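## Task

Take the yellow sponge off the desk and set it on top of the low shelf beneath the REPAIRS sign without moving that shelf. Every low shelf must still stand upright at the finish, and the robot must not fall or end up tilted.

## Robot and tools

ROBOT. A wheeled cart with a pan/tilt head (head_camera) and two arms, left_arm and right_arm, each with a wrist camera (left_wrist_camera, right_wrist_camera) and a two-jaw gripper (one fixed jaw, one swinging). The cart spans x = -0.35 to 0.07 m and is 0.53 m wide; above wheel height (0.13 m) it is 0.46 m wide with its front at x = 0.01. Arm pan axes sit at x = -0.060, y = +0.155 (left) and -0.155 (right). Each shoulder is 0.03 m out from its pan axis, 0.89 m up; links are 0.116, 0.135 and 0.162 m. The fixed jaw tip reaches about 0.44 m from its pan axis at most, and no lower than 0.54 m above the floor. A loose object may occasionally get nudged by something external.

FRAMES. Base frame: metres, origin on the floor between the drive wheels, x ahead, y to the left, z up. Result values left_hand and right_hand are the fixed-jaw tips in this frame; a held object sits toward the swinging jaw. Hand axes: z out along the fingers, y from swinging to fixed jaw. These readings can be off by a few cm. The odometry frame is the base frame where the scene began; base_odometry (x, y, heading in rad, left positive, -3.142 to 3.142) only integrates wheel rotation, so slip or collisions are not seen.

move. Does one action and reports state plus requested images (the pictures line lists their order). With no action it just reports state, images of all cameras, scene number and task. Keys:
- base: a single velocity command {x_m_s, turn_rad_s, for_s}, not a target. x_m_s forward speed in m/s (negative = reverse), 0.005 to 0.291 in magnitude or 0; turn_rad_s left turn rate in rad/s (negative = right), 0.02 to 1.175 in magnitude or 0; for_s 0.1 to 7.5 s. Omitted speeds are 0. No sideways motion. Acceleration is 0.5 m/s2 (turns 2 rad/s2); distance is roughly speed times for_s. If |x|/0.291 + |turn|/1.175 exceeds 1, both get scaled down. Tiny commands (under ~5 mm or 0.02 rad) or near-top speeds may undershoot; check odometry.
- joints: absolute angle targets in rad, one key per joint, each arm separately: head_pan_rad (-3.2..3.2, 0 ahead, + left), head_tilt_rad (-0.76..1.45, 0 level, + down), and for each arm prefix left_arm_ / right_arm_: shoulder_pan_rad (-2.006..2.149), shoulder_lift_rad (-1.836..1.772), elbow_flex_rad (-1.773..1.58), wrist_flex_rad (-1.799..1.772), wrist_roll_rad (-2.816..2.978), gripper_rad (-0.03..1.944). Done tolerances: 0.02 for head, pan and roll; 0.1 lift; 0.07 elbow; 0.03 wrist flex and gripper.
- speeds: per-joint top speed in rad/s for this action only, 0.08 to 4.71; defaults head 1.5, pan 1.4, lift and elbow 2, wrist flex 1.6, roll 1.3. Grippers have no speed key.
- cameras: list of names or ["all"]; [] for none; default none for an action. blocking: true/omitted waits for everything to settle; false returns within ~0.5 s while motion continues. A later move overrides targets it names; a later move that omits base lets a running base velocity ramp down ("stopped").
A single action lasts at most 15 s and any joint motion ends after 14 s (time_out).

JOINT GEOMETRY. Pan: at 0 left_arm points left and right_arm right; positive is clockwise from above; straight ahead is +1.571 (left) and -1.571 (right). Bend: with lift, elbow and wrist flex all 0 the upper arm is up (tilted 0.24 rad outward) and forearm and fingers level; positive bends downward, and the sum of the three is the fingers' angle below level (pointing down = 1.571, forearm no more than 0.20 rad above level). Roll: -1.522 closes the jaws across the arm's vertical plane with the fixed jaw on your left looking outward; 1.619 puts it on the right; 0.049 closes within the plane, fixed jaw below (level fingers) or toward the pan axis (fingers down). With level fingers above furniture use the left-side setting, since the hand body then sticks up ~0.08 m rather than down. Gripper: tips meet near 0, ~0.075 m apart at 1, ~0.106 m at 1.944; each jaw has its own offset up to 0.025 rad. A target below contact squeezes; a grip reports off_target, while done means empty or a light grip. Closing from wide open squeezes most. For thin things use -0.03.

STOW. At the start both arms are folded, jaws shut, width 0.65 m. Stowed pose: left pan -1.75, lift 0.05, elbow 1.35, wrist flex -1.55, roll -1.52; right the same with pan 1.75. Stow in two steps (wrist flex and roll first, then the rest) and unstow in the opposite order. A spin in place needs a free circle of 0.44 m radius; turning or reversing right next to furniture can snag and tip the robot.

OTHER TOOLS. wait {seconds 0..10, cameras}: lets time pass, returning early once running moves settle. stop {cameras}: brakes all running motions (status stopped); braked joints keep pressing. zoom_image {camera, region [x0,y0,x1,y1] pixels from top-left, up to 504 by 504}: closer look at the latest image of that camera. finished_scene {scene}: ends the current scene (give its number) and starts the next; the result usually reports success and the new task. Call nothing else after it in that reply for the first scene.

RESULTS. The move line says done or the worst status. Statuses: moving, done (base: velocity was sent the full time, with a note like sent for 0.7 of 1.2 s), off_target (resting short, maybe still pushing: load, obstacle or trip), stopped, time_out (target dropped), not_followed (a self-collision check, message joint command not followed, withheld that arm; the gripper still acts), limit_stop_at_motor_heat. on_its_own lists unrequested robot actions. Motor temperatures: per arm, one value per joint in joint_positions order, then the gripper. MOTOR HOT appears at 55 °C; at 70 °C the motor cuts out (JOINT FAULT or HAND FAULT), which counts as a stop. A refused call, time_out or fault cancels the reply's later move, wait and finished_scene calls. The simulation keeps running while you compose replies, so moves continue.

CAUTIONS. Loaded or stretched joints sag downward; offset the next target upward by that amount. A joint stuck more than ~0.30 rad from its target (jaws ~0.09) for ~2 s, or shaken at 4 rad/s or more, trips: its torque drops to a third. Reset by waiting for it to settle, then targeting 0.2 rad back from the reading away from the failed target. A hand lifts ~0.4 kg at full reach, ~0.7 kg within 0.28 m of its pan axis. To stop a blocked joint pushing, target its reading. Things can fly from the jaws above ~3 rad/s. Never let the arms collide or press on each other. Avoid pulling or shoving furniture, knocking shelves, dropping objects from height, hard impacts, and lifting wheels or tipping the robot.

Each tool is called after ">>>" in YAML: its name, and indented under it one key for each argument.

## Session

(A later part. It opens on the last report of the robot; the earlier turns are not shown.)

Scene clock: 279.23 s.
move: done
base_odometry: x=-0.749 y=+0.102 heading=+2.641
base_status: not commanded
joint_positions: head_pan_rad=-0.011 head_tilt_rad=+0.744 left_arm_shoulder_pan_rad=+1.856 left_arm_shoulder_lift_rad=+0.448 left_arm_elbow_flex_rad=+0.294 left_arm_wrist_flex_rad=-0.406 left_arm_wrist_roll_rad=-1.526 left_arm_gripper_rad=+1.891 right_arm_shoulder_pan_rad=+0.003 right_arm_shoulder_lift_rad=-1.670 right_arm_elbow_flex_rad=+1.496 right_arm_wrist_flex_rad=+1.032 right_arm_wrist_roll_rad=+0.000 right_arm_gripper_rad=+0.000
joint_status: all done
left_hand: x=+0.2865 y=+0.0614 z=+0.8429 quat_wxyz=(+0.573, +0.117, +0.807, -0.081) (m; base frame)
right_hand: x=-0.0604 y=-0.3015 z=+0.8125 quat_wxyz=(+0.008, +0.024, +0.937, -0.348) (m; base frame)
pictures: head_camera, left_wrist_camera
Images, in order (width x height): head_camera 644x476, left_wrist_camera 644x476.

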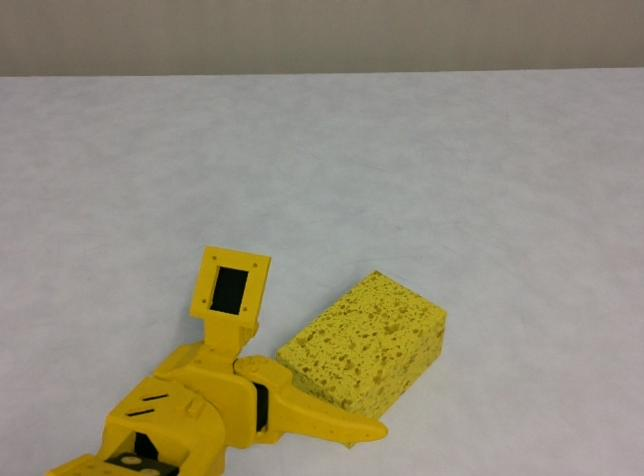

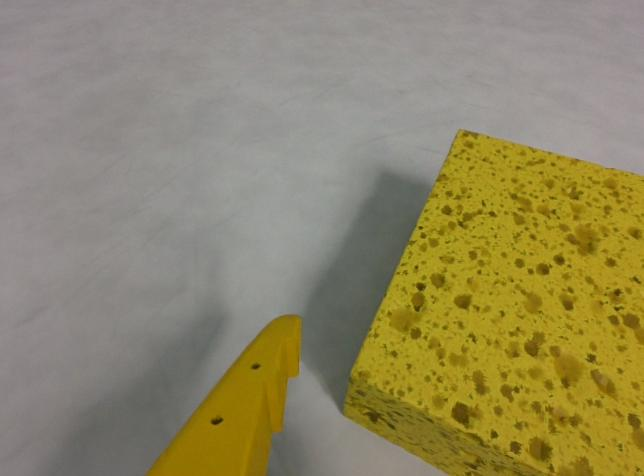

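>>> move:
  joints: {"left_arm_shoulder_lift_rad":0.54,"left_arm_elbow_flex_rad":0.29,"left_arm_wrist_flex_rad":-0.42}
  speeds: {"left_arm_shoulder_lift_rad":0.2}
  cameras: ["head_camera","left_wrist_camera"]

Scene clock: 286.57 s.
move: done
base_odometry: x=-0.749 y=+0.102 heading=+2.641
base_status: not commanded
joint_positions: head_pan_rad=-0.011 head_tilt_rad=+0.744 left_arm_shoulder_pan_rad=+1.856 left_arm_shoulder_lift_rad=+0.548 left_arm_elbow_flex_rad=+0.294 left_arm_wrist_flex_rad=-0.406 left_arm_wrist_roll_rad=-1.526 left_arm_gripper_rad=+1.891 right_arm_shoulder_pan_rad=+0.003 right_arm_shoulder_lift_rad=-1.670 right_arm_elbow_flex_rad=+1.496 right_arm_wrist_flex_rad=+1.032 right_arm_wrist_roll_rad=+0.000 right_arm_gripper_rad=+0.000
joint_status: all done
left_hand: x=+0.2801 y=+0.0632 z=+0.8104 quat_wxyz=(+0.532, +0.121, +0.834, -0.076) (m; base frame)
right_hand: x=-0.0604 y=-0.3015 z=+0.8125 quat_wxyz=(+0.008, +0.024, +0.937, -0.348) (m; base frame)
pictures: head_camera, left_wrist_camera
Images, in order (width x height): head_camera 644x476, left_wrist_camera 644x476.

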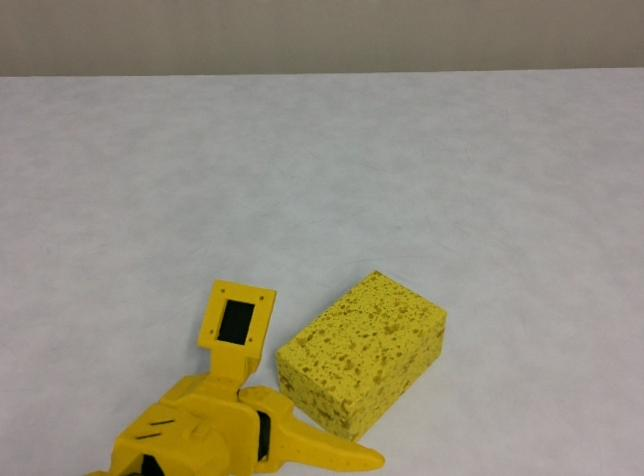

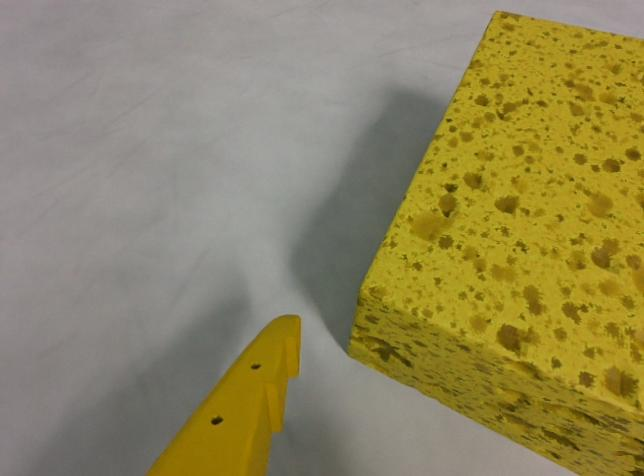

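>>> move:
  joints: {"left_arm_shoulder_pan_rad":2.02}
  speeds: {"left_arm_shoulder_pan_rad":0.2}
  cameras: ["head_camera","left_wrist_camera"]

Scene clock: 292.90 s.
move: done
base_odometry: x=-0.749 y=+0.102 heading=+2.641
base_status: not commanded
joint_positions: head_pan_rad=-0.011 head_tilt_rad=+0.744 left_arm_shoulder_pan_rad=+2.013 left_arm_shoulder_lift_rad=+0.548 left_arm_elbow_flex_rad=+0.294 left_arm_wrist_flex_rad=-0.406 left_arm_wrist_roll_rad=-1.526 left_arm_gripper_rad=+1.891 right_arm_shoulder_pan_rad=+0.003 right_arm_shoulder_lift_rad=-1.670 right_arm_elbow_flex_rad=+1.496 right_arm_wrist_flex_rad=+1.032 right_arm_wrist_roll_rad=+0.000 right_arm_gripper_rad=+0.000
joint_status: all done
left_hand: x=+0.2616 y=+0.0114 z=+0.8104 quat_wxyz=(+0.525, +0.186, +0.822, -0.117) (m; base frame)
right_hand: x=-0.0604 y=-0.3015 z=+0.8125 quat_wxyz=(+0.008, +0.024, +0.937, -0.348) (m; base frame)
pictures: head_camera, left_wrist_camera
Images, in order (width x height): head_camera 644x476, left_wrist_camera 644x476.

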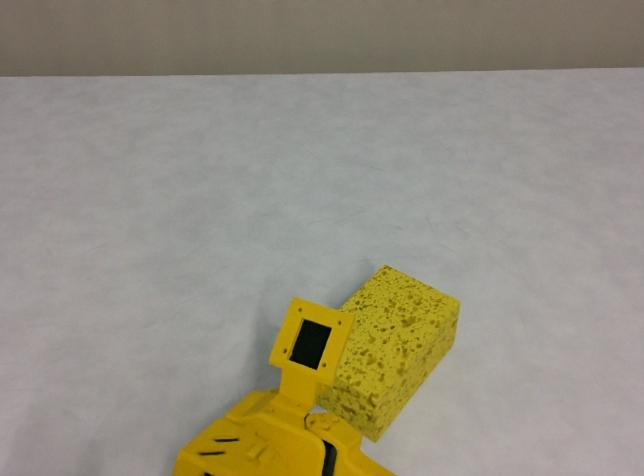

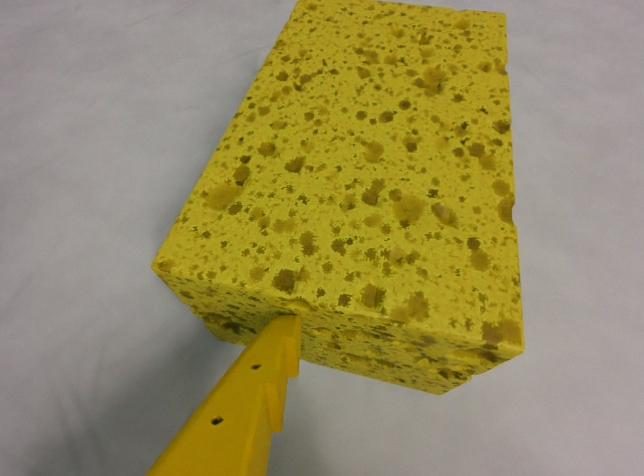

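>>> move:
  joints: {"left_arm_shoulder_lift_rad":0.2}

>>> move:
  joints: {"left_arm_shoulder_pan_rad":1.9,"left_arm_shoulder_lift_rad":0.6,"left_arm_elbow_flex_rad":-0.32,"left_arm_wrist_flex_rad":-0.23,"left_arm_gripper_rad":1.6}
  cameras: ["head_camera","left_wrist_camera"]

Scene clock: 311.43 s.
move: done
base_odometry: x=-0.749 y=+0.102 heading=+2.641
base_status: not commanded
joint_positions: head_pan_rad=-0.011 head_tilt_rad=+0.744 left_arm_shoulder_pan_rad=+2.013 left_arm_shoulder_lift_rad=+0.257 left_arm_elbow_flex_rad=+0.294 left_arm_wrist_flex_rad=-0.408 left_arm_wrist_roll_rad=-1.526 left_arm_gripper_rad=+1.891 right_arm_shoulder_pan_rad=+0.003 right_arm_shoulder_lift_rad=-1.670 right_arm_elbow_flex_rad=+1.496 right_arm_wrist_flex_rad=+1.032 right_arm_wrist_roll_rad=+0.000 right_arm_gripper_rad=+0.000
joint_status: all done
left_hand: x=+0.2711 y=+0.0069 z=+0.9066 quat_wxyz=(+0.639, +0.167, +0.737, -0.142) (m; base frame)
right_hand: x=-0.0604 y=-0.3015 z=+0.8125 quat_wxyz=(+0.008, +0.024, +0.937, -0.348) (m; base frame)
pictures: none

Scene clock: 312.63 s.
move: done
base_odometry: x=-0.749 y=+0.102 heading=+2.641
base_status: not commanded
joint_positions: head_pan_rad=-0.011 head_tilt_rad=+0.744 left_arm_shoulder_pan_rad=+1.905 left_arm_shoulder_lift_rad=+0.613 left_arm_elbow_flex_rad=-0.283 left_arm_wrist_flex_rad=-0.231 left_arm_wrist_roll_rad=-1.526 left_arm_gripper_rad=+1.606 right_arm_shoulder_pan_rad=+0.003 right_arm_shoulder_lift_rad=-1.670 right_arm_elbow_flex_rad=+1.496 right_arm_wrist_flex_rad=+1.032 right_arm_wrist_roll_rad=+0.000 right_arm_gripper_rad=+0.000
joint_status: all done
left_hand: x=+0.3271 y=+0.0286 z=+0.9154 quat_wxyz=(+0.662, +0.125, +0.730, -0.111) (m; base frame)
right_hand: x=-0.0604 y=-0.3015 z=+0.8125 quat_wxyz=(+0.008, +0.024, +0.937, -0.348) (m; base frame)
pictures: head_camera, left_wrist_camera
Images, in order (width x height): head_camera 644x476, left_wrist_camera 644x476.

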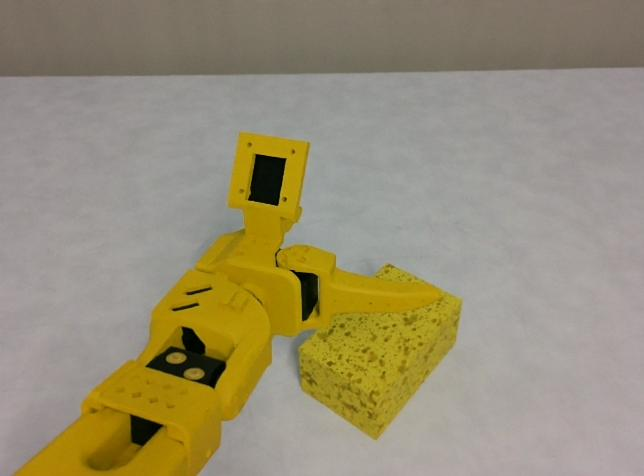

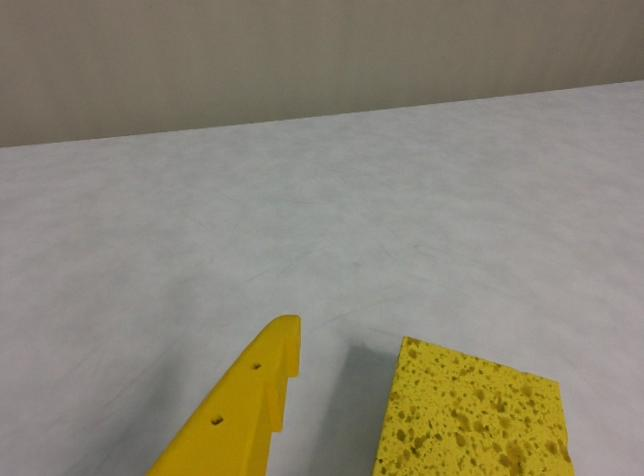

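>>> move:
  joints: {"left_arm_shoulder_pan_rad":1.92,"left_arm_shoulder_lift_rad":0.1,"left_arm_elbow_flex_rad":0.6,"left_arm_wrist_flex_rad":-0.6}

>>> move:
  joints: {"left_arm_shoulder_lift_rad":0.38,"left_arm_elbow_flex_rad":0.61,"left_arm_wrist_flex_rad":-0.69}
  speeds: {"left_arm_shoulder_lift_rad":0.4}
  cameras: ["head_camera","left_wrist_camera"]

Scene clock: 341.87 s.
move: done
base_odometry: x=-0.749 y=+0.102 heading=+2.641
base_status: not commanded
joint_positions: head_pan_rad=-0.011 head_tilt_rad=+0.744 left_arm_shoulder_pan_rad=+1.915 left_arm_shoulder_lift_rad=+0.152 left_arm_elbow_flex_rad=+0.603 left_arm_wrist_flex_rad=-0.586 left_arm_wrist_roll_rad=-1.526 left_arm_gripper_rad=+1.606 right_arm_shoulder_pan_rad=+0.003 right_arm_shoulder_lift_rad=-1.670 right_arm_elbow_flex_rad=+1.496 right_arm_wrist_flex_rad=+1.032 right_arm_wrist_roll_rad=+0.000 right_arm_gripper_rad=+0.000
joint_status: all done
left_hand: x=+0.2581 y=+0.0493 z=+0.8849 quat_wxyz=(+0.635, +0.132, +0.753, -0.109) (m; base frame)
right_hand: x=-0.0604 y=-0.3015 z=+0.8125 quat_wxyz=(+0.008, +0.024, +0.937, -0.348) (m; base frame)
pictures: none

Scene clock: 343.03 s.
move: done
base_odometry: x=-0.749 y=+0.102 heading=+2.641
base_status: not commanded
joint_positions: head_pan_rad=-0.011 head_tilt_rad=+0.744 left_arm_shoulder_pan_rad=+1.915 left_arm_shoulder_lift_rad=+0.384 left_arm_elbow_flex_rad=+0.613 left_arm_wrist_flex_rad=-0.675 left_arm_wrist_roll_rad=-1.526 left_arm_gripper_rad=+1.606 right_arm_shoulder_pan_rad=+0.003 right_arm_shoulder_lift_rad=-1.670 right_arm_elbow_flex_rad=+1.496 right_arm_wrist_flex_rad=+1.032 right_arm_wrist_roll_rad=+0.000 right_arm_gripper_rad=+0.000
joint_status: all done
left_hand: x=+0.2518 y=+0.0516 z=+0.8264 quat_wxyz=(+0.576, +0.140, +0.799, -0.099) (m; base frame)
right_hand: x=-0.0604 y=-0.3015 z=+0.8125 quat_wxyz=(+0.008, +0.024, +0.937, -0.348) (m; base frame)
pictures: head_camera, left_wrist_camera
Images, in order (width x height): head_camera 644x476, left_wrist_camera 644x476.

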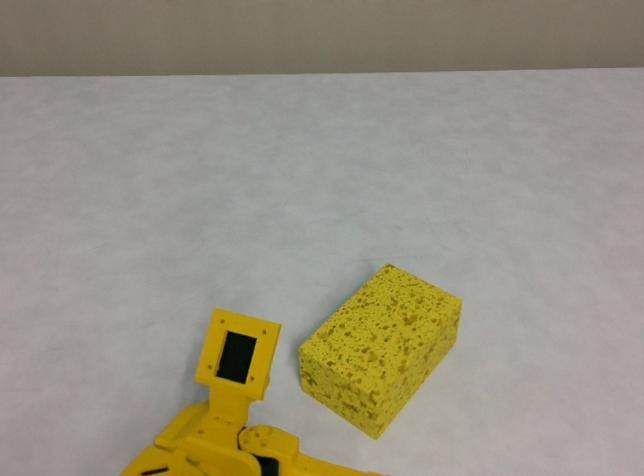

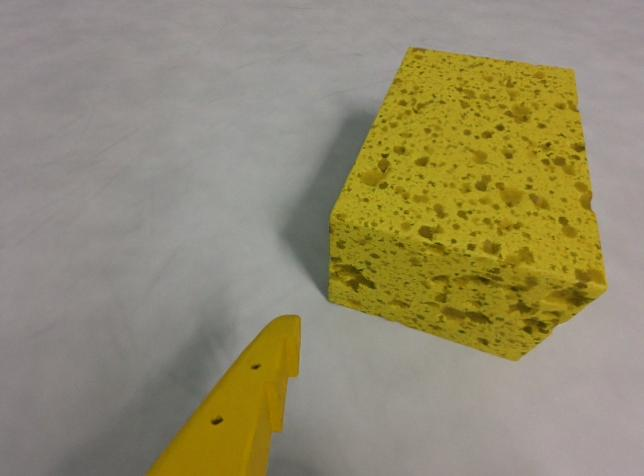

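>>> move:
  joints: {"left_arm_shoulder_lift_rad":0.69,"left_arm_elbow_flex_rad":0.06,"left_arm_wrist_flex_rad":-0.46}
  speeds: {"left_arm_shoulder_lift_rad":0.28,"left_arm_elbow_flex_rad":0.5,"left_arm_wrist_flex_rad":0.2}
  cameras: ["head_camera","left_wrist_camera"]

Scene clock: 351.83 s.
move: done
base_odometry: x=-0.749 y=+0.102 heading=+2.641
base_status: not commanded
joint_positions: head_pan_rad=-0.011 head_tilt_rad=+0.744 left_arm_shoulder_pan_rad=+1.915 left_arm_shoulder_lift_rad=+0.700 left_arm_elbow_flex_rad=+0.093 left_arm_wrist_flex_rad=-0.463 left_arm_wrist_roll_rad=-1.526 left_arm_gripper_rad=+1.606 right_arm_shoulder_pan_rad=+0.003 right_arm_shoulder_lift_rad=-1.670 right_arm_elbow_flex_rad=+1.496 right_arm_wrist_flex_rad=+1.032 right_arm_wrist_roll_rad=+0.000 right_arm_gripper_rad=+0.000
joint_status: all done
left_hand: x=+0.2952 y=+0.0360 z=+0.8175 quat_wxyz=(+0.573, +0.141, +0.801, -0.098) (m; base frame)
right_hand: x=-0.0604 y=-0.3015 z=+0.8125 quat_wxyz=(+0.008, +0.024, +0.937, -0.348) (m; base frame)
pictures: head_camera, left_wrist_camera
Images, in order (width x height): head_camera 644x476, left_wrist_camera 644x476.

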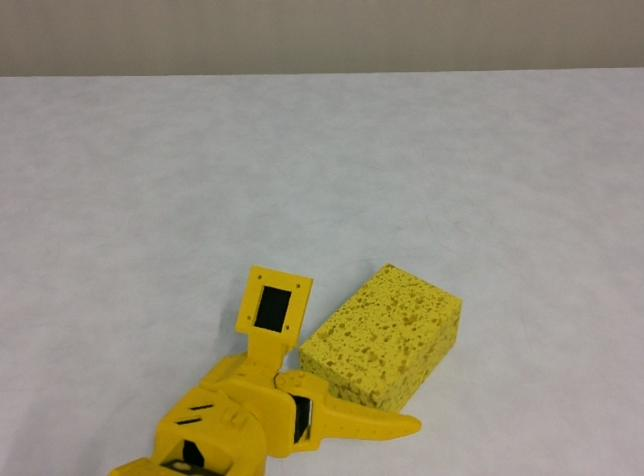

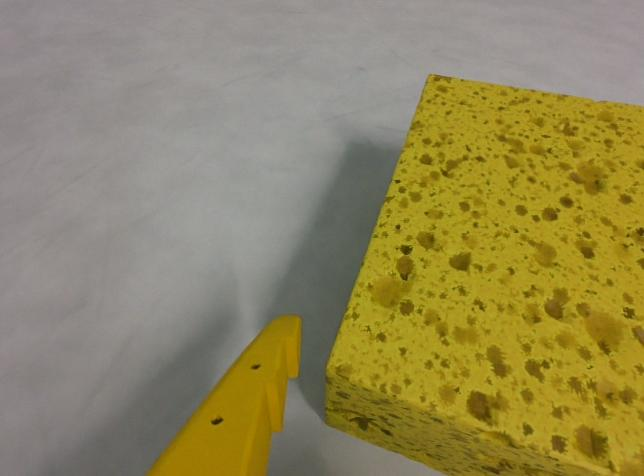

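>>> move:
  joints: {"left_arm_shoulder_lift_rad":0.99,"left_arm_elbow_flex_rad":-0.47,"left_arm_wrist_flex_rad":-0.26}
  speeds: {"left_arm_shoulder_lift_rad":0.2,"left_arm_elbow_flex_rad":0.38,"left_arm_wrist_flex_rad":0.14}
  cameras: ["head_camera","left_wrist_camera"]

Scene clock: 359.97 s.
move: done
base_odometry: x=-0.749 y=+0.102 heading=+2.641
base_status: not commanded
joint_positions: head_pan_rad=-0.011 head_tilt_rad=+0.744 left_arm_shoulder_pan_rad=+1.915 left_arm_shoulder_lift_rad=+1.007 left_arm_elbow_flex_rad=-0.435 left_arm_wrist_flex_rad=-0.262 left_arm_wrist_roll_rad=-1.526 left_arm_gripper_rad=+1.606 right_arm_shoulder_pan_rad=+0.003 right_arm_shoulder_lift_rad=-1.670 right_arm_elbow_flex_rad=+1.496 right_arm_wrist_flex_rad=+1.032 right_arm_wrist_roll_rad=+0.000 right_arm_gripper_rad=+0.000
joint_status: all done
left_hand: x=+0.3282 y=+0.0242 z=+0.8128 quat_wxyz=(+0.581, +0.140, +0.796, -0.100) (m; base frame)
right_hand: x=-0.0604 y=-0.3015 z=+0.8125 quat_wxyz=(+0.008, +0.024, +0.937, -0.348) (m; base frame)
pictures: head_camera, left_wrist_camera
Images, in order (width x height): head_camera 644x476, left_wrist_camera 644x476.

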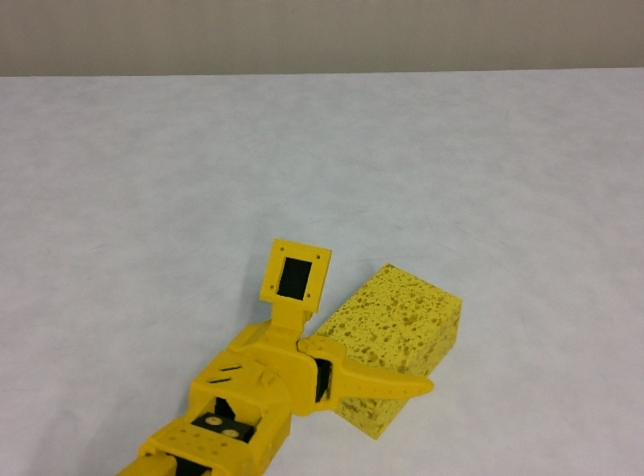

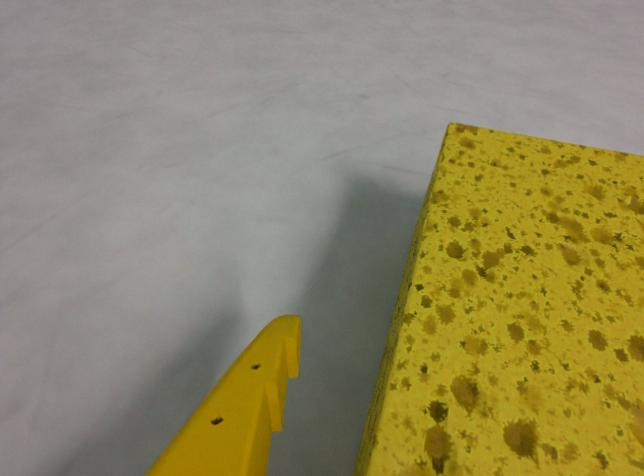

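>>> move:
  joints: {"left_arm_shoulder_lift_rad":0.65,"left_arm_elbow_flex_rad":0.06,"left_arm_wrist_flex_rad":-0.46}

>>> move:
  joints: {"left_arm_shoulder_lift_rad":0.3,"left_arm_elbow_flex_rad":0.64,"left_arm_wrist_flex_rad":-0.9,"left_arm_wrist_roll_rad":-1.8}

>>> move:
  joints: {"left_arm_shoulder_lift_rad":0.47,"left_arm_elbow_flex_rad":0.64,"left_arm_wrist_flex_rad":-0.94}
  speeds: {"left_arm_shoulder_lift_rad":0.3}
  cameras: ["head_camera","left_wrist_camera"]

Scene clock: 375.70 s.
move: done
base_odometry: x=-0.749 y=+0.102 heading=+2.641
base_status: not commanded
joint_positions: head_pan_rad=-0.011 head_tilt_rad=+0.744 left_arm_shoulder_pan_rad=+1.915 left_arm_shoulder_lift_rad=+0.717 left_arm_elbow_flex_rad=+0.062 left_arm_wrist_flex_rad=-0.444 left_arm_wrist_roll_rad=-1.526 left_arm_gripper_rad=+1.606 right_arm_shoulder_pan_rad=+0.003 right_arm_shoulder_lift_rad=-1.670 right_arm_elbow_flex_rad=+1.496 right_arm_wrist_flex_rad=+1.032 right_arm_wrist_roll_rad=+0.000 right_arm_gripper_rad=+0.000
joint_status: all done
left_hand: x=+0.2973 y=+0.0353 z=+0.8165 quat_wxyz=(+0.571, +0.141, +0.803, -0.098) (m; base frame)
right_hand: x=-0.0604 y=-0.3015 z=+0.8125 quat_wxyz=(+0.008, +0.024, +0.937, -0.348) (m; base frame)
pictures: none

Scene clock: 376.83 s.
move: done
base_odometry: x=-0.749 y=+0.102 heading=+2.641
base_status: not commanded
joint_positions: head_pan_rad=-0.011 head_tilt_rad=+0.744 left_arm_shoulder_pan_rad=+1.915 left_arm_shoulder_lift_rad=+0.352 left_arm_elbow_flex_rad=+0.640 left_arm_wrist_flex_rad=-0.886 left_arm_wrist_roll_rad=-1.802 left_arm_gripper_rad=+1.606 right_arm_shoulder_pan_rad=+0.003 right_arm_shoulder_lift_rad=-1.670 right_arm_elbow_flex_rad=+1.496 right_arm_wrist_flex_rad=+1.032 right_arm_wrist_roll_rad=+0.000 right_arm_gripper_rad=+0.000
joint_status: all done
left_hand: x=+0.2565 y=+0.0497 z=+0.8649 quat_wxyz=(+0.668, +0.228, +0.708, -0.021) (m; base frame)
right_hand: x=-0.0604 y=-0.3015 z=+0.8125 quat_wxyz=(+0.008, +0.024, +0.937, -0.348) (m; base frame)
pictures: none

Scene clock: 377.83 s.
move: done
base_odometry: x=-0.749 y=+0.102 heading=+2.641
base_status: not commanded
joint_positions: head_pan_rad=-0.011 head_tilt_rad=+0.744 left_arm_shoulder_pan_rad=+1.915 left_arm_shoulder_lift_rad=+0.476 left_arm_elbow_flex_rad=+0.640 left_arm_wrist_flex_rad=-0.925 left_arm_wrist_roll_rad=-1.802 left_arm_gripper_rad=+1.606 right_arm_shoulder_pan_rad=+0.003 right_arm_shoulder_lift_rad=-1.670 right_arm_elbow_flex_rad=+1.496 right_arm_wrist_flex_rad=+1.032 right_arm_wrist_roll_rad=+0.000 right_arm_gripper_rad=+0.000
joint_status: all done
left_hand: x=+0.2520 y=+0.0513 z=+0.8336 quat_wxyz=(+0.636, +0.237, +0.734, -0.020) (m; base frame)
right_hand: x=-0.0604 y=-0.3015 z=+0.8125 quat_wxyz=(+0.008, +0.024, +0.937, -0.348) (m; base frame)
pictures: head_camera, left_wrist_camera
Images, in order (width x height): head_camera 644x476, left_wrist_camera 644x476.

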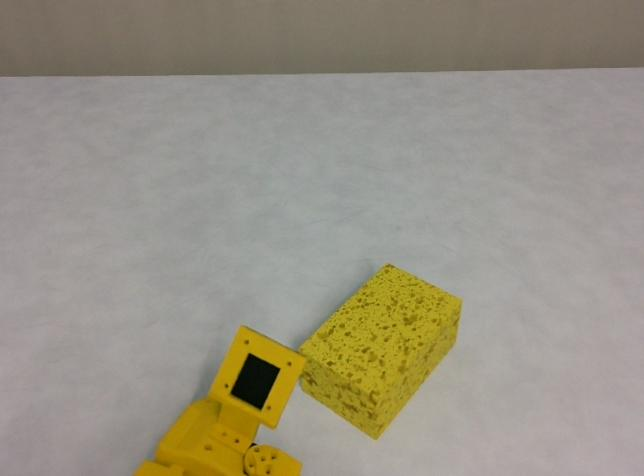

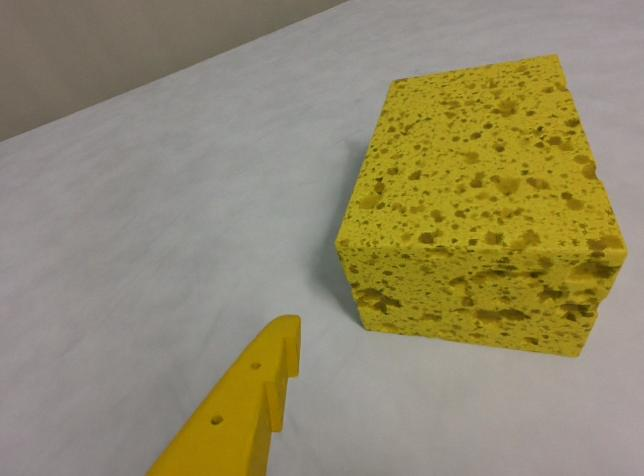

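>>> move:
  joints: {"left_arm_shoulder_lift_rad":0.53,"left_arm_shoulder_pan_rad":1.93}
  speeds: {"left_arm_shoulder_lift_rad":0.3}

>>> move:
  joints: {"left_arm_shoulder_lift_rad":0.77,"left_arm_elbow_flex_rad":0.12,"left_arm_wrist_flex_rad":-0.67}
  speeds: {"left_arm_shoulder_lift_rad":0.24,"left_arm_elbow_flex_rad":0.5,"left_arm_wrist_flex_rad":0.25}

>>> move:
  joints: {"left_arm_shoulder_lift_rad":1.0,"left_arm_elbow_flex_rad":-0.42,"left_arm_wrist_flex_rad":-0.4}
  speeds: {"left_arm_shoulder_lift_rad":0.2,"left_arm_elbow_flex_rad":0.45,"left_arm_wrist_flex_rad":0.22}
  cameras: ["head_camera","left_wrist_camera"]

Scene clock: 386.83 s.
move: done
base_odometry: x=-0.749 y=+0.102 heading=+2.641
base_status: not commanded
joint_positions: head_pan_rad=-0.011 head_tilt_rad=+0.744 left_arm_shoulder_pan_rad=+1.925 left_arm_shoulder_lift_rad=+0.534 left_arm_elbow_flex_rad=+0.640 left_arm_wrist_flex_rad=-0.925 left_arm_wrist_roll_rad=-1.802 left_arm_gripper_rad=+1.606 right_arm_shoulder_pan_rad=+0.003 right_arm_shoulder_lift_rad=-1.670 right_arm_elbow_flex_rad=+1.496 right_arm_wrist_flex_rad=+1.032 right_arm_wrist_roll_rad=+0.000 right_arm_gripper_rad=+0.000
joint_status: all done
left_hand: x=+0.2471 y=+0.0493 z=+0.8164 quat_wxyz=(+0.613, +0.246, +0.750, -0.023) (m; base frame)
right_hand: x=-0.0604 y=-0.3015 z=+0.8125 quat_wxyz=(+0.008, +0.024, +0.937, -0.348) (m; base frame)
pictures: none

Scene clock: 388.43 s.
move: done
base_odometry: x=-0.749 y=+0.102 heading=+2.641
base_status: not commanded
joint_positions: head_pan_rad=-0.011 head_tilt_rad=+0.744 left_arm_shoulder_pan_rad=+1.925 left_arm_shoulder_lift_rad=+0.780 left_arm_elbow_flex_rad=+0.149 left_arm_wrist_flex_rad=-0.673 left_arm_wrist_roll_rad=-1.802 left_arm_gripper_rad=+1.606 right_arm_shoulder_pan_rad=+0.003 right_arm_shoulder_lift_rad=-1.670 right_arm_elbow_flex_rad=+1.496 right_arm_wrist_flex_rad=+1.032 right_arm_wrist_roll_rad=+0.000 right_arm_gripper_rad=+0.000
joint_status: all done
left_hand: x=+0.2897 y=+0.0335 z=+0.8106 quat_wxyz=(+0.611, +0.247, +0.752, -0.023) (m; base frame)
right_hand: x=-0.0604 y=-0.3015 z=+0.8125 quat_wxyz=(+0.008, +0.024, +0.937, -0.348) (m; base frame)
pictures: none

Scene clock: 390.17 s.
move: done
base_odometry: x=-0.749 y=+0.102 heading=+2.641
base_status: not commanded
joint_positions: head_pan_rad=-0.011 head_tilt_rad=+0.744 left_arm_shoulder_pan_rad=+1.925 left_arm_shoulder_lift_rad=+1.016 left_arm_elbow_flex_rad=-0.385 left_arm_wrist_flex_rad=-0.401 left_arm_wrist_roll_rad=-1.802 left_arm_gripper_rad=+1.606 right_arm_shoulder_pan_rad=+0.003 right_arm_shoulder_lift_rad=-1.670 right_arm_elbow_flex_rad=+1.496 right_arm_wrist_flex_rad=+1.032 right_arm_wrist_roll_rad=+0.000 right_arm_gripper_rad=+0.000
joint_status: all done
left_hand: x=+0.3267 y=+0.0199 z=+0.8193 quat_wxyz=(+0.621, +0.244, +0.745, -0.023) (m; base frame)
right_hand: x=-0.0604 y=-0.3015 z=+0.8125 quat_wxyz=(+0.008, +0.024, +0.937, -0.348) (m; base frame)
pictures: head_camera, left_wrist_camera
Images, in order (width x height): head_camera 644x476, left_wrist_camera 644x476.

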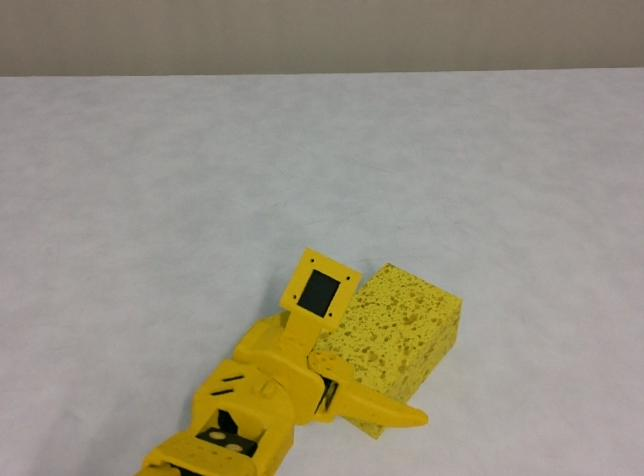

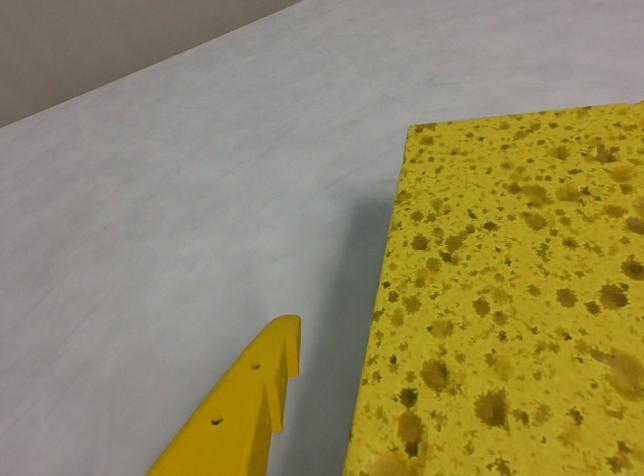

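>>> move:
  joints: {"left_arm_gripper_rad":1.1}
  cameras: ["head_camera","left_wrist_camera"]

Scene clock: 395.70 s.
move: done
base_odometry: x=-0.749 y=+0.102 heading=+2.641
base_status: not commanded
joint_positions: head_pan_rad=-0.011 head_tilt_rad=+0.744 left_arm_shoulder_pan_rad=+1.930 left_arm_shoulder_lift_rad=+1.016 left_arm_elbow_flex_rad=-0.386 left_arm_wrist_flex_rad=-0.401 left_arm_wrist_roll_rad=-1.802 left_arm_gripper_rad=+1.117 right_arm_shoulder_pan_rad=+0.003 right_arm_shoulder_lift_rad=-1.670 right_arm_elbow_flex_rad=+1.496 right_arm_wrist_flex_rad=+1.032 right_arm_wrist_roll_rad=+0.000 right_arm_gripper_rad=+0.000
joint_status: all done
left_hand: x=+0.3262 y=+0.0180 z=+0.8198 quat_wxyz=(+0.621, +0.246, +0.744, -0.025) (m; base frame)
right_hand: x=-0.0604 y=-0.3015 z=+0.8125 quat_wxyz=(+0.008, +0.024, +0.937, -0.348) (m; base frame)
pictures: head_camera, left_wrist_camera
Images, in order (width x height): head_camera 644x476, left_wrist_camera 644x476.

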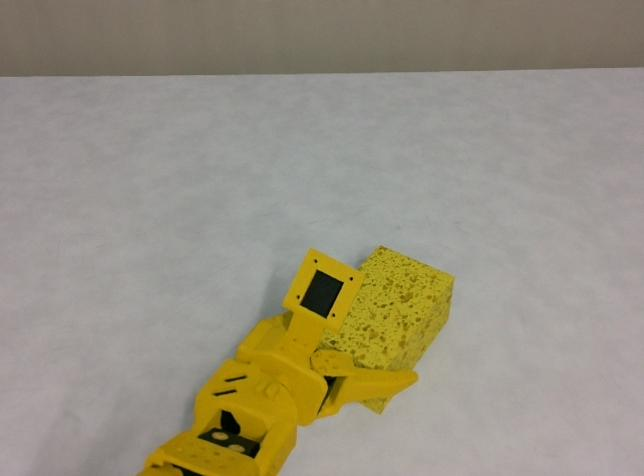

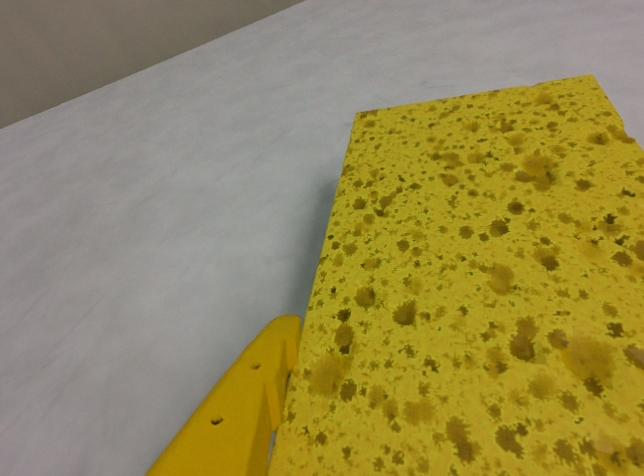

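>>> move:
  joints: {"left_arm_shoulder_lift_rad":1.23,"left_arm_elbow_flex_rad":-0.84,"left_arm_wrist_flex_rad":-0.25,"left_arm_gripper_rad":1.2}
  speeds: {"left_arm_shoulder_lift_rad":0.2,"left_arm_elbow_flex_rad":0.37,"left_arm_wrist_flex_rad":0.14}
  base: {"x_m_s":0.05,"for_s":0.35}
  cameras: ["head_camera","left_wrist_camera"]

Scene clock: 405.67 s.
move: done
base_odometry: x=-0.765 y=+0.110 heading=+2.641
base_status: done (sent for 0.37 of 0.37 s)
joint_positions: head_pan_rad=-0.011 head_tilt_rad=+0.744 left_arm_shoulder_pan_rad=+1.930 left_arm_shoulder_lift_rad=+1.249 left_arm_elbow_flex_rad=-0.803 left_arm_wrist_flex_rad=-0.253 left_arm_wrist_roll_rad=-1.802 left_arm_gripper_rad=+1.192 right_arm_shoulder_pan_rad=+0.003 right_arm_shoulder_lift_rad=-1.670 right_arm_elbow_flex_rad=+1.496 right_arm_wrist_flex_rad=+1.032 right_arm_wrist_roll_rad=+0.000 right_arm_gripper_rad=+0.000
joint_status: all done
left_hand: x=+0.3433 y=+0.0116 z=+0.8206 quat_wxyz=(+0.635, +0.242, +0.733, -0.025) (m; base frame)
right_hand: x=-0.0604 y=-0.3015 z=+0.8125 quat_wxyz=(+0.008, +0.024, +0.937, -0.348) (m; base frame)
pictures: head_camera, left_wrist_camera
Images, in order (width x height): head_camera 644x476, left_wrist_camera 644x476.

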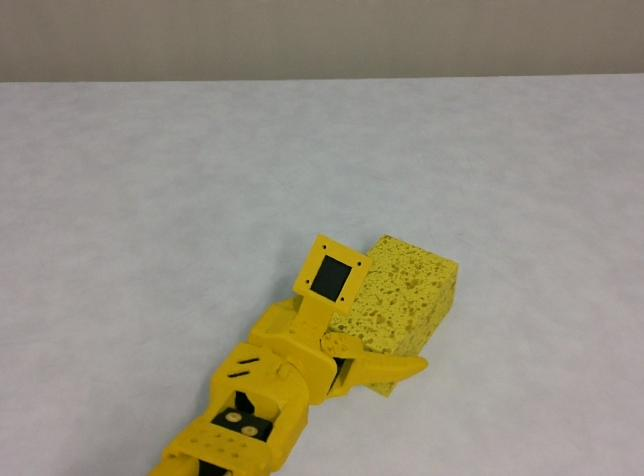

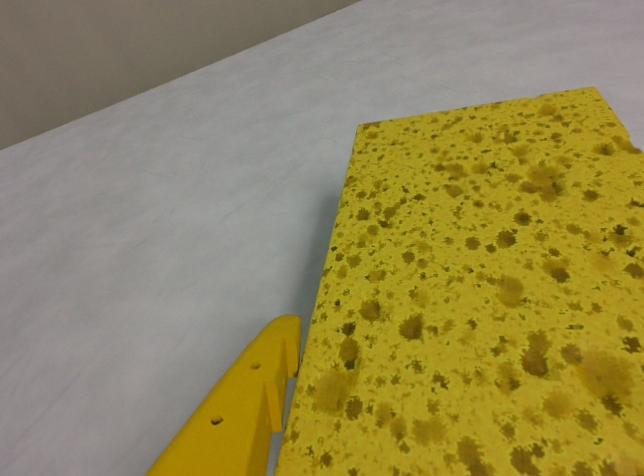

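>>> move:
  joints: {"head_tilt_rad":1.35,"head_pan_rad":-0.5}
  cameras: ["head_camera"]

Scene clock: 427.33 s.
move: done
base_odometry: x=-0.765 y=+0.110 heading=+2.641
base_status: not commanded
joint_positions: head_pan_rad=-0.491 head_tilt_rad=+1.344 left_arm_shoulder_pan_rad=+1.930 left_arm_shoulder_lift_rad=+1.249 left_arm_elbow_flex_rad=-0.803 left_arm_wrist_flex_rad=-0.253 left_arm_wrist_roll_rad=-1.802 left_arm_gripper_rad=+1.192 right_arm_shoulder_pan_rad=+0.003 right_arm_shoulder_lift_rad=-1.670 right_arm_elbow_flex_rad=+1.496 right_arm_wrist_flex_rad=+1.032 right_arm_wrist_roll_rad=+0.000 right_arm_gripper_rad=+0.000
joint_status: all done
left_hand: x=+0.3433 y=+0.0116 z=+0.8206 quat_wxyz=(+0.635, +0.242, +0.733, -0.025) (m; base frame)
right_hand: x=-0.0604 y=-0.3015 z=+0.8125 quat_wxyz=(+0.008, +0.024, +0.937, -0.348) (m; base frame)
pictures: head_camera
Images, in order (width x height): head_camera 644x476.

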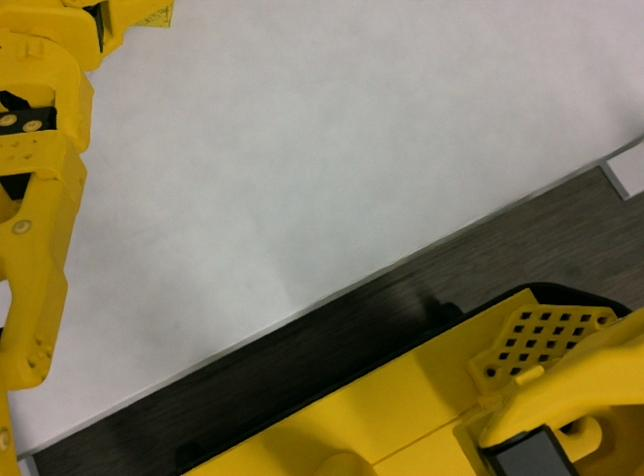

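>>> move:
  joints: {"left_arm_gripper_rad":1.35,"left_arm_shoulder_pan_rad":1.95,"head_tilt_rad":0.75,"head_pan_rad":0}

>>> move:
  joints: {"left_arm_shoulder_pan_rad":1.975}
  speeds: {"left_arm_shoulder_pan_rad":0.08}
  base: {"x_m_s":0.04,"for_s":0.65}
  cameras: ["head_camera","left_wrist_camera"]

Scene clock: 436.50 s.
move: done
base_odometry: x=-0.765 y=+0.110 heading=+2.641
base_status: not commanded
joint_positions: head_pan_rad=-0.011 head_tilt_rad=+0.764 left_arm_shoulder_pan_rad=+1.941 left_arm_shoulder_lift_rad=+1.249 left_arm_elbow_flex_rad=-0.803 left_arm_wrist_flex_rad=-0.253 left_arm_wrist_roll_rad=-1.802 left_arm_gripper_rad=+1.342 right_arm_shoulder_pan_rad=+0.003 right_arm_shoulder_lift_rad=-1.670 right_arm_elbow_flex_rad=+1.496 right_arm_wrist_flex_rad=+1.032 right_arm_wrist_roll_rad=+0.000 right_arm_gripper_rad=+0.000
joint_status: all done
left_hand: x=+0.3417 y=+0.0073 z=+0.8206 quat_wxyz=(+0.635, +0.246, +0.732, -0.029) (m; base frame)
right_hand: x=-0.0604 y=-0.3015 z=+0.8125 quat_wxyz=(+0.008, +0.024, +0.937, -0.348) (m; base frame)
pictures: none

Scene clock: 437.87 s.
move: done
base_odometry: x=-0.788 y=+0.123 heading=+2.642
base_status: done (sent for 0.67 of 0.67 s)
joint_positions: head_pan_rad=-0.011 head_tilt_rad=+0.763 left_arm_shoulder_pan_rad=+1.970 left_arm_shoulder_lift_rad=+1.249 left_arm_elbow_flex_rad=-0.805 left_arm_wrist_flex_rad=-0.253 left_arm_wrist_roll_rad=-1.802 left_arm_gripper_rad=+1.342 right_arm_shoulder_pan_rad=+0.001 right_arm_shoulder_lift_rad=-1.670 right_arm_elbow_flex_rad=+1.496 right_arm_wrist_flex_rad=+1.032 right_arm_wrist_roll_rad=+0.000 right_arm_gripper_rad=+0.000
joint_status: all done
left_hand: x=+0.3373 y=-0.0044 z=+0.8210 quat_wxyz=(+0.635, +0.257, +0.728, -0.038) (m; base frame)
right_hand: x=-0.0602 y=-0.3015 z=+0.8125 quat_wxyz=(+0.008, +0.023, +0.937, -0.348) (m; base frame)
pictures: head_camera, left_wrist_camera
Images, in order (width x height): head_camera 644x476, left_wrist_camera 644x476.

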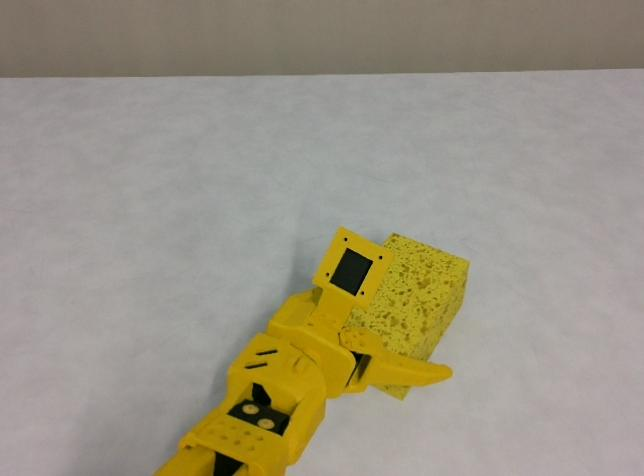

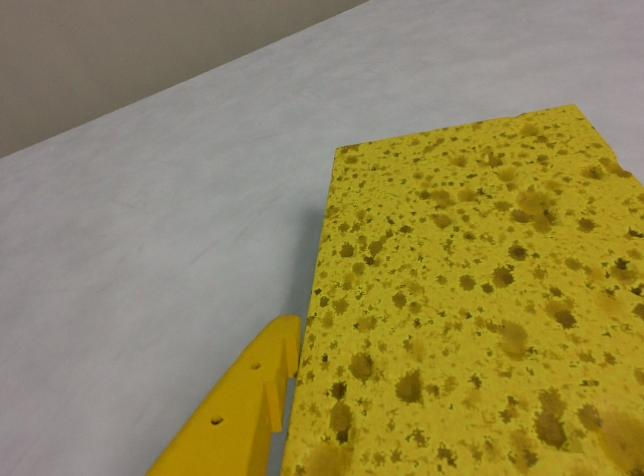

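>>> move:
  joints: {"left_arm_gripper_rad":0.7}
  cameras: ["head_camera","left_wrist_camera"]

Scene clock: 445.03 s.
move: done
base_odometry: x=-0.788 y=+0.123 heading=+2.642
base_status: not commanded
joint_positions: head_pan_rad=-0.011 head_tilt_rad=+0.763 left_arm_shoulder_pan_rad=+1.979 left_arm_shoulder_lift_rad=+1.248 left_arm_elbow_flex_rad=-0.814 left_arm_wrist_flex_rad=-0.251 left_arm_wrist_roll_rad=-1.802 left_arm_gripper_rad=+0.709 right_arm_shoulder_pan_rad=+0.001 right_arm_shoulder_lift_rad=-1.670 right_arm_elbow_flex_rad=+1.496 right_arm_wrist_flex_rad=+1.032 right_arm_wrist_roll_rad=+0.000 right_arm_gripper_rad=+0.000
joint_status: all done
left_hand: x=+0.3366 y=-0.0084 z=+0.8240 quat_wxyz=(+0.638, +0.259, +0.724, -0.041) (m; base frame)
right_hand: x=-0.0602 y=-0.3015 z=+0.8125 quat_wxyz=(+0.008, +0.023, +0.937, -0.348) (m; base frame)
pictures: head_camera, left_wrist_camera
Images, in order (width x height): head_camera 644x476, left_wrist_camera 644x476.

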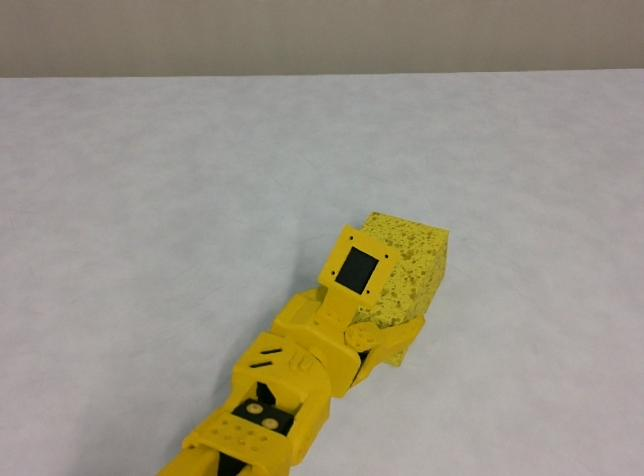

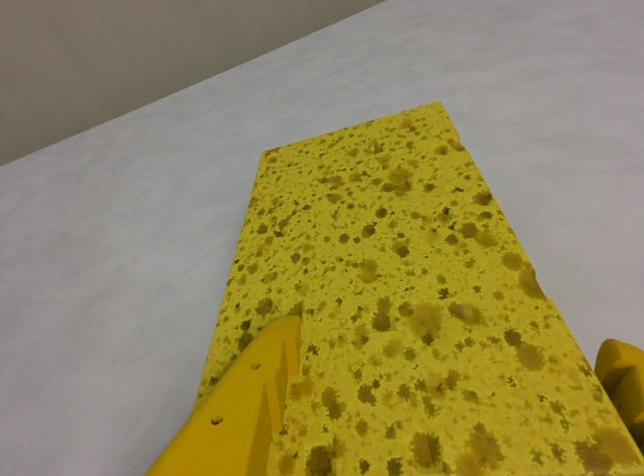

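>>> move:
  joints: {"left_arm_shoulder_lift_rad":1.05,"left_arm_gripper_rad":1.35}

>>> move:
  joints: {"left_arm_shoulder_pan_rad":1.915,"left_arm_wrist_roll_rad":-1.62}
  cameras: ["head_camera","left_wrist_camera"]

Scene clock: 458.07 s.
move: done
base_odometry: x=-0.788 y=+0.123 heading=+2.642
base_status: not commanded
joint_positions: head_pan_rad=-0.011 head_tilt_rad=+0.763 left_arm_shoulder_pan_rad=+1.976 left_arm_shoulder_lift_rad=+1.126 left_arm_elbow_flex_rad=-0.812 left_arm_wrist_flex_rad=-0.251 left_arm_wrist_roll_rad=-1.802 left_arm_gripper_rad=+1.342 right_arm_shoulder_pan_rad=+0.001 right_arm_shoulder_lift_rad=-1.670 right_arm_elbow_flex_rad=+1.496 right_arm_wrist_flex_rad=+1.032 right_arm_wrist_roll_rad=+0.000 right_arm_gripper_rad=+0.000
joint_status: all done
left_hand: x=+0.3421 y=-0.0093 z=+0.8723 quat_wxyz=(+0.683, +0.245, +0.687, -0.043) (m; base frame)
right_hand: x=-0.0602 y=-0.3015 z=+0.8125 quat_wxyz=(+0.008, +0.023, +0.937, -0.348) (m; base frame)
pictures: none

Scene clock: 459.07 s.
move: done
base_odometry: x=-0.788 y=+0.123 heading=+2.642
base_status: not commanded
joint_positions: head_pan_rad=-0.011 head_tilt_rad=+0.763 left_arm_shoulder_pan_rad=+1.915 left_arm_shoulder_lift_rad=+1.126 left_arm_elbow_flex_rad=-0.812 left_arm_wrist_flex_rad=-0.251 left_arm_wrist_roll_rad=-1.627 left_arm_gripper_rad=+1.342 right_arm_shoulder_pan_rad=+0.001 right_arm_shoulder_lift_rad=-1.670 right_arm_elbow_flex_rad=+1.496 right_arm_wrist_flex_rad=+1.032 right_arm_wrist_roll_rad=+0.000 right_arm_gripper_rad=+0.000
joint_status: all done
left_hand: x=+0.3514 y=+0.0159 z=+0.8709 quat_wxyz=(+0.680, +0.162, +0.711, -0.082) (m; base frame)
right_hand: x=-0.0602 y=-0.3015 z=+0.8125 quat_wxyz=(+0.008, +0.023, +0.937, -0.348) (m; base frame)
pictures: head_camera, left_wrist_camera
Images, in order (width x height): head_camera 644x476, left_wrist_camera 644x476.

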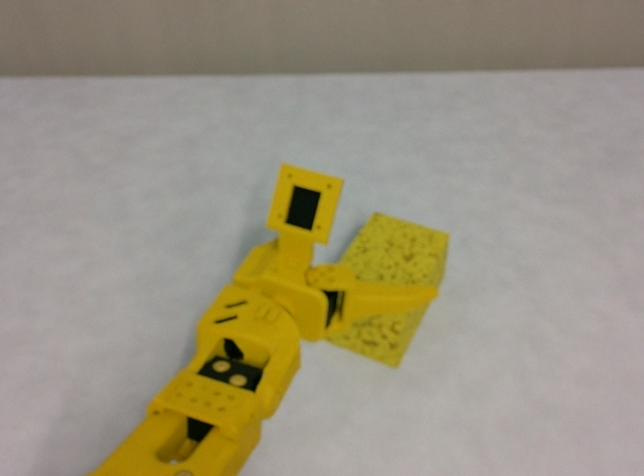

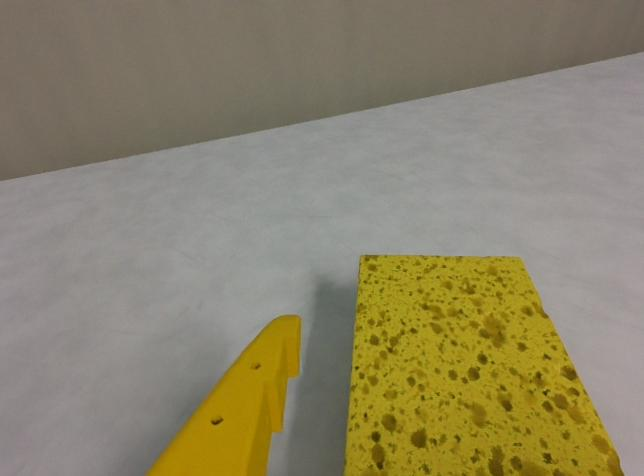

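>>> move:
  joints: {"left_arm_shoulder_lift_rad":1.275}
  speeds: {"left_arm_shoulder_lift_rad":0.15}
  cameras: ["head_camera","left_wrist_camera"]

Scene clock: 468.50 s.
move: done
base_odometry: x=-0.788 y=+0.123 heading=+2.642
base_status: not commanded
joint_positions: head_pan_rad=-0.011 head_tilt_rad=+0.763 left_arm_shoulder_pan_rad=+1.915 left_arm_shoulder_lift_rad=+1.292 left_arm_elbow_flex_rad=-0.814 left_arm_wrist_flex_rad=-0.251 left_arm_wrist_roll_rad=-1.627 left_arm_gripper_rad=+1.342 right_arm_shoulder_pan_rad=+0.001 right_arm_shoulder_lift_rad=-1.670 right_arm_elbow_flex_rad=+1.496 right_arm_wrist_flex_rad=+1.032 right_arm_wrist_roll_rad=+0.000 right_arm_gripper_rad=+0.000
joint_status: all done
left_hand: x=+0.3428 y=+0.0190 z=+0.8050 quat_wxyz=(+0.618, +0.174, +0.763, -0.074) (m; base frame)
right_hand: x=-0.0602 y=-0.3015 z=+0.8125 quat_wxyz=(+0.008, +0.023, +0.937, -0.348) (m; base frame)
pictures: head_camera, left_wrist_camera
Images, in order (width x height): head_camera 644x476, left_wrist_camera 644x476.

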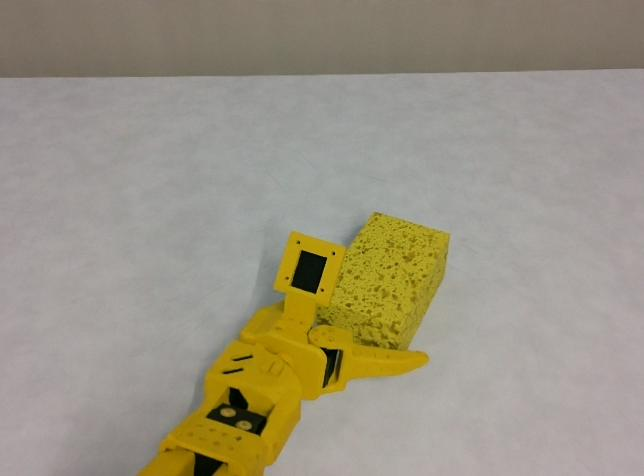

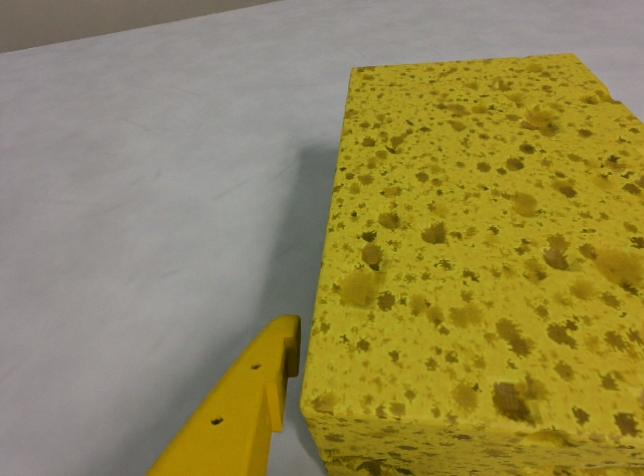

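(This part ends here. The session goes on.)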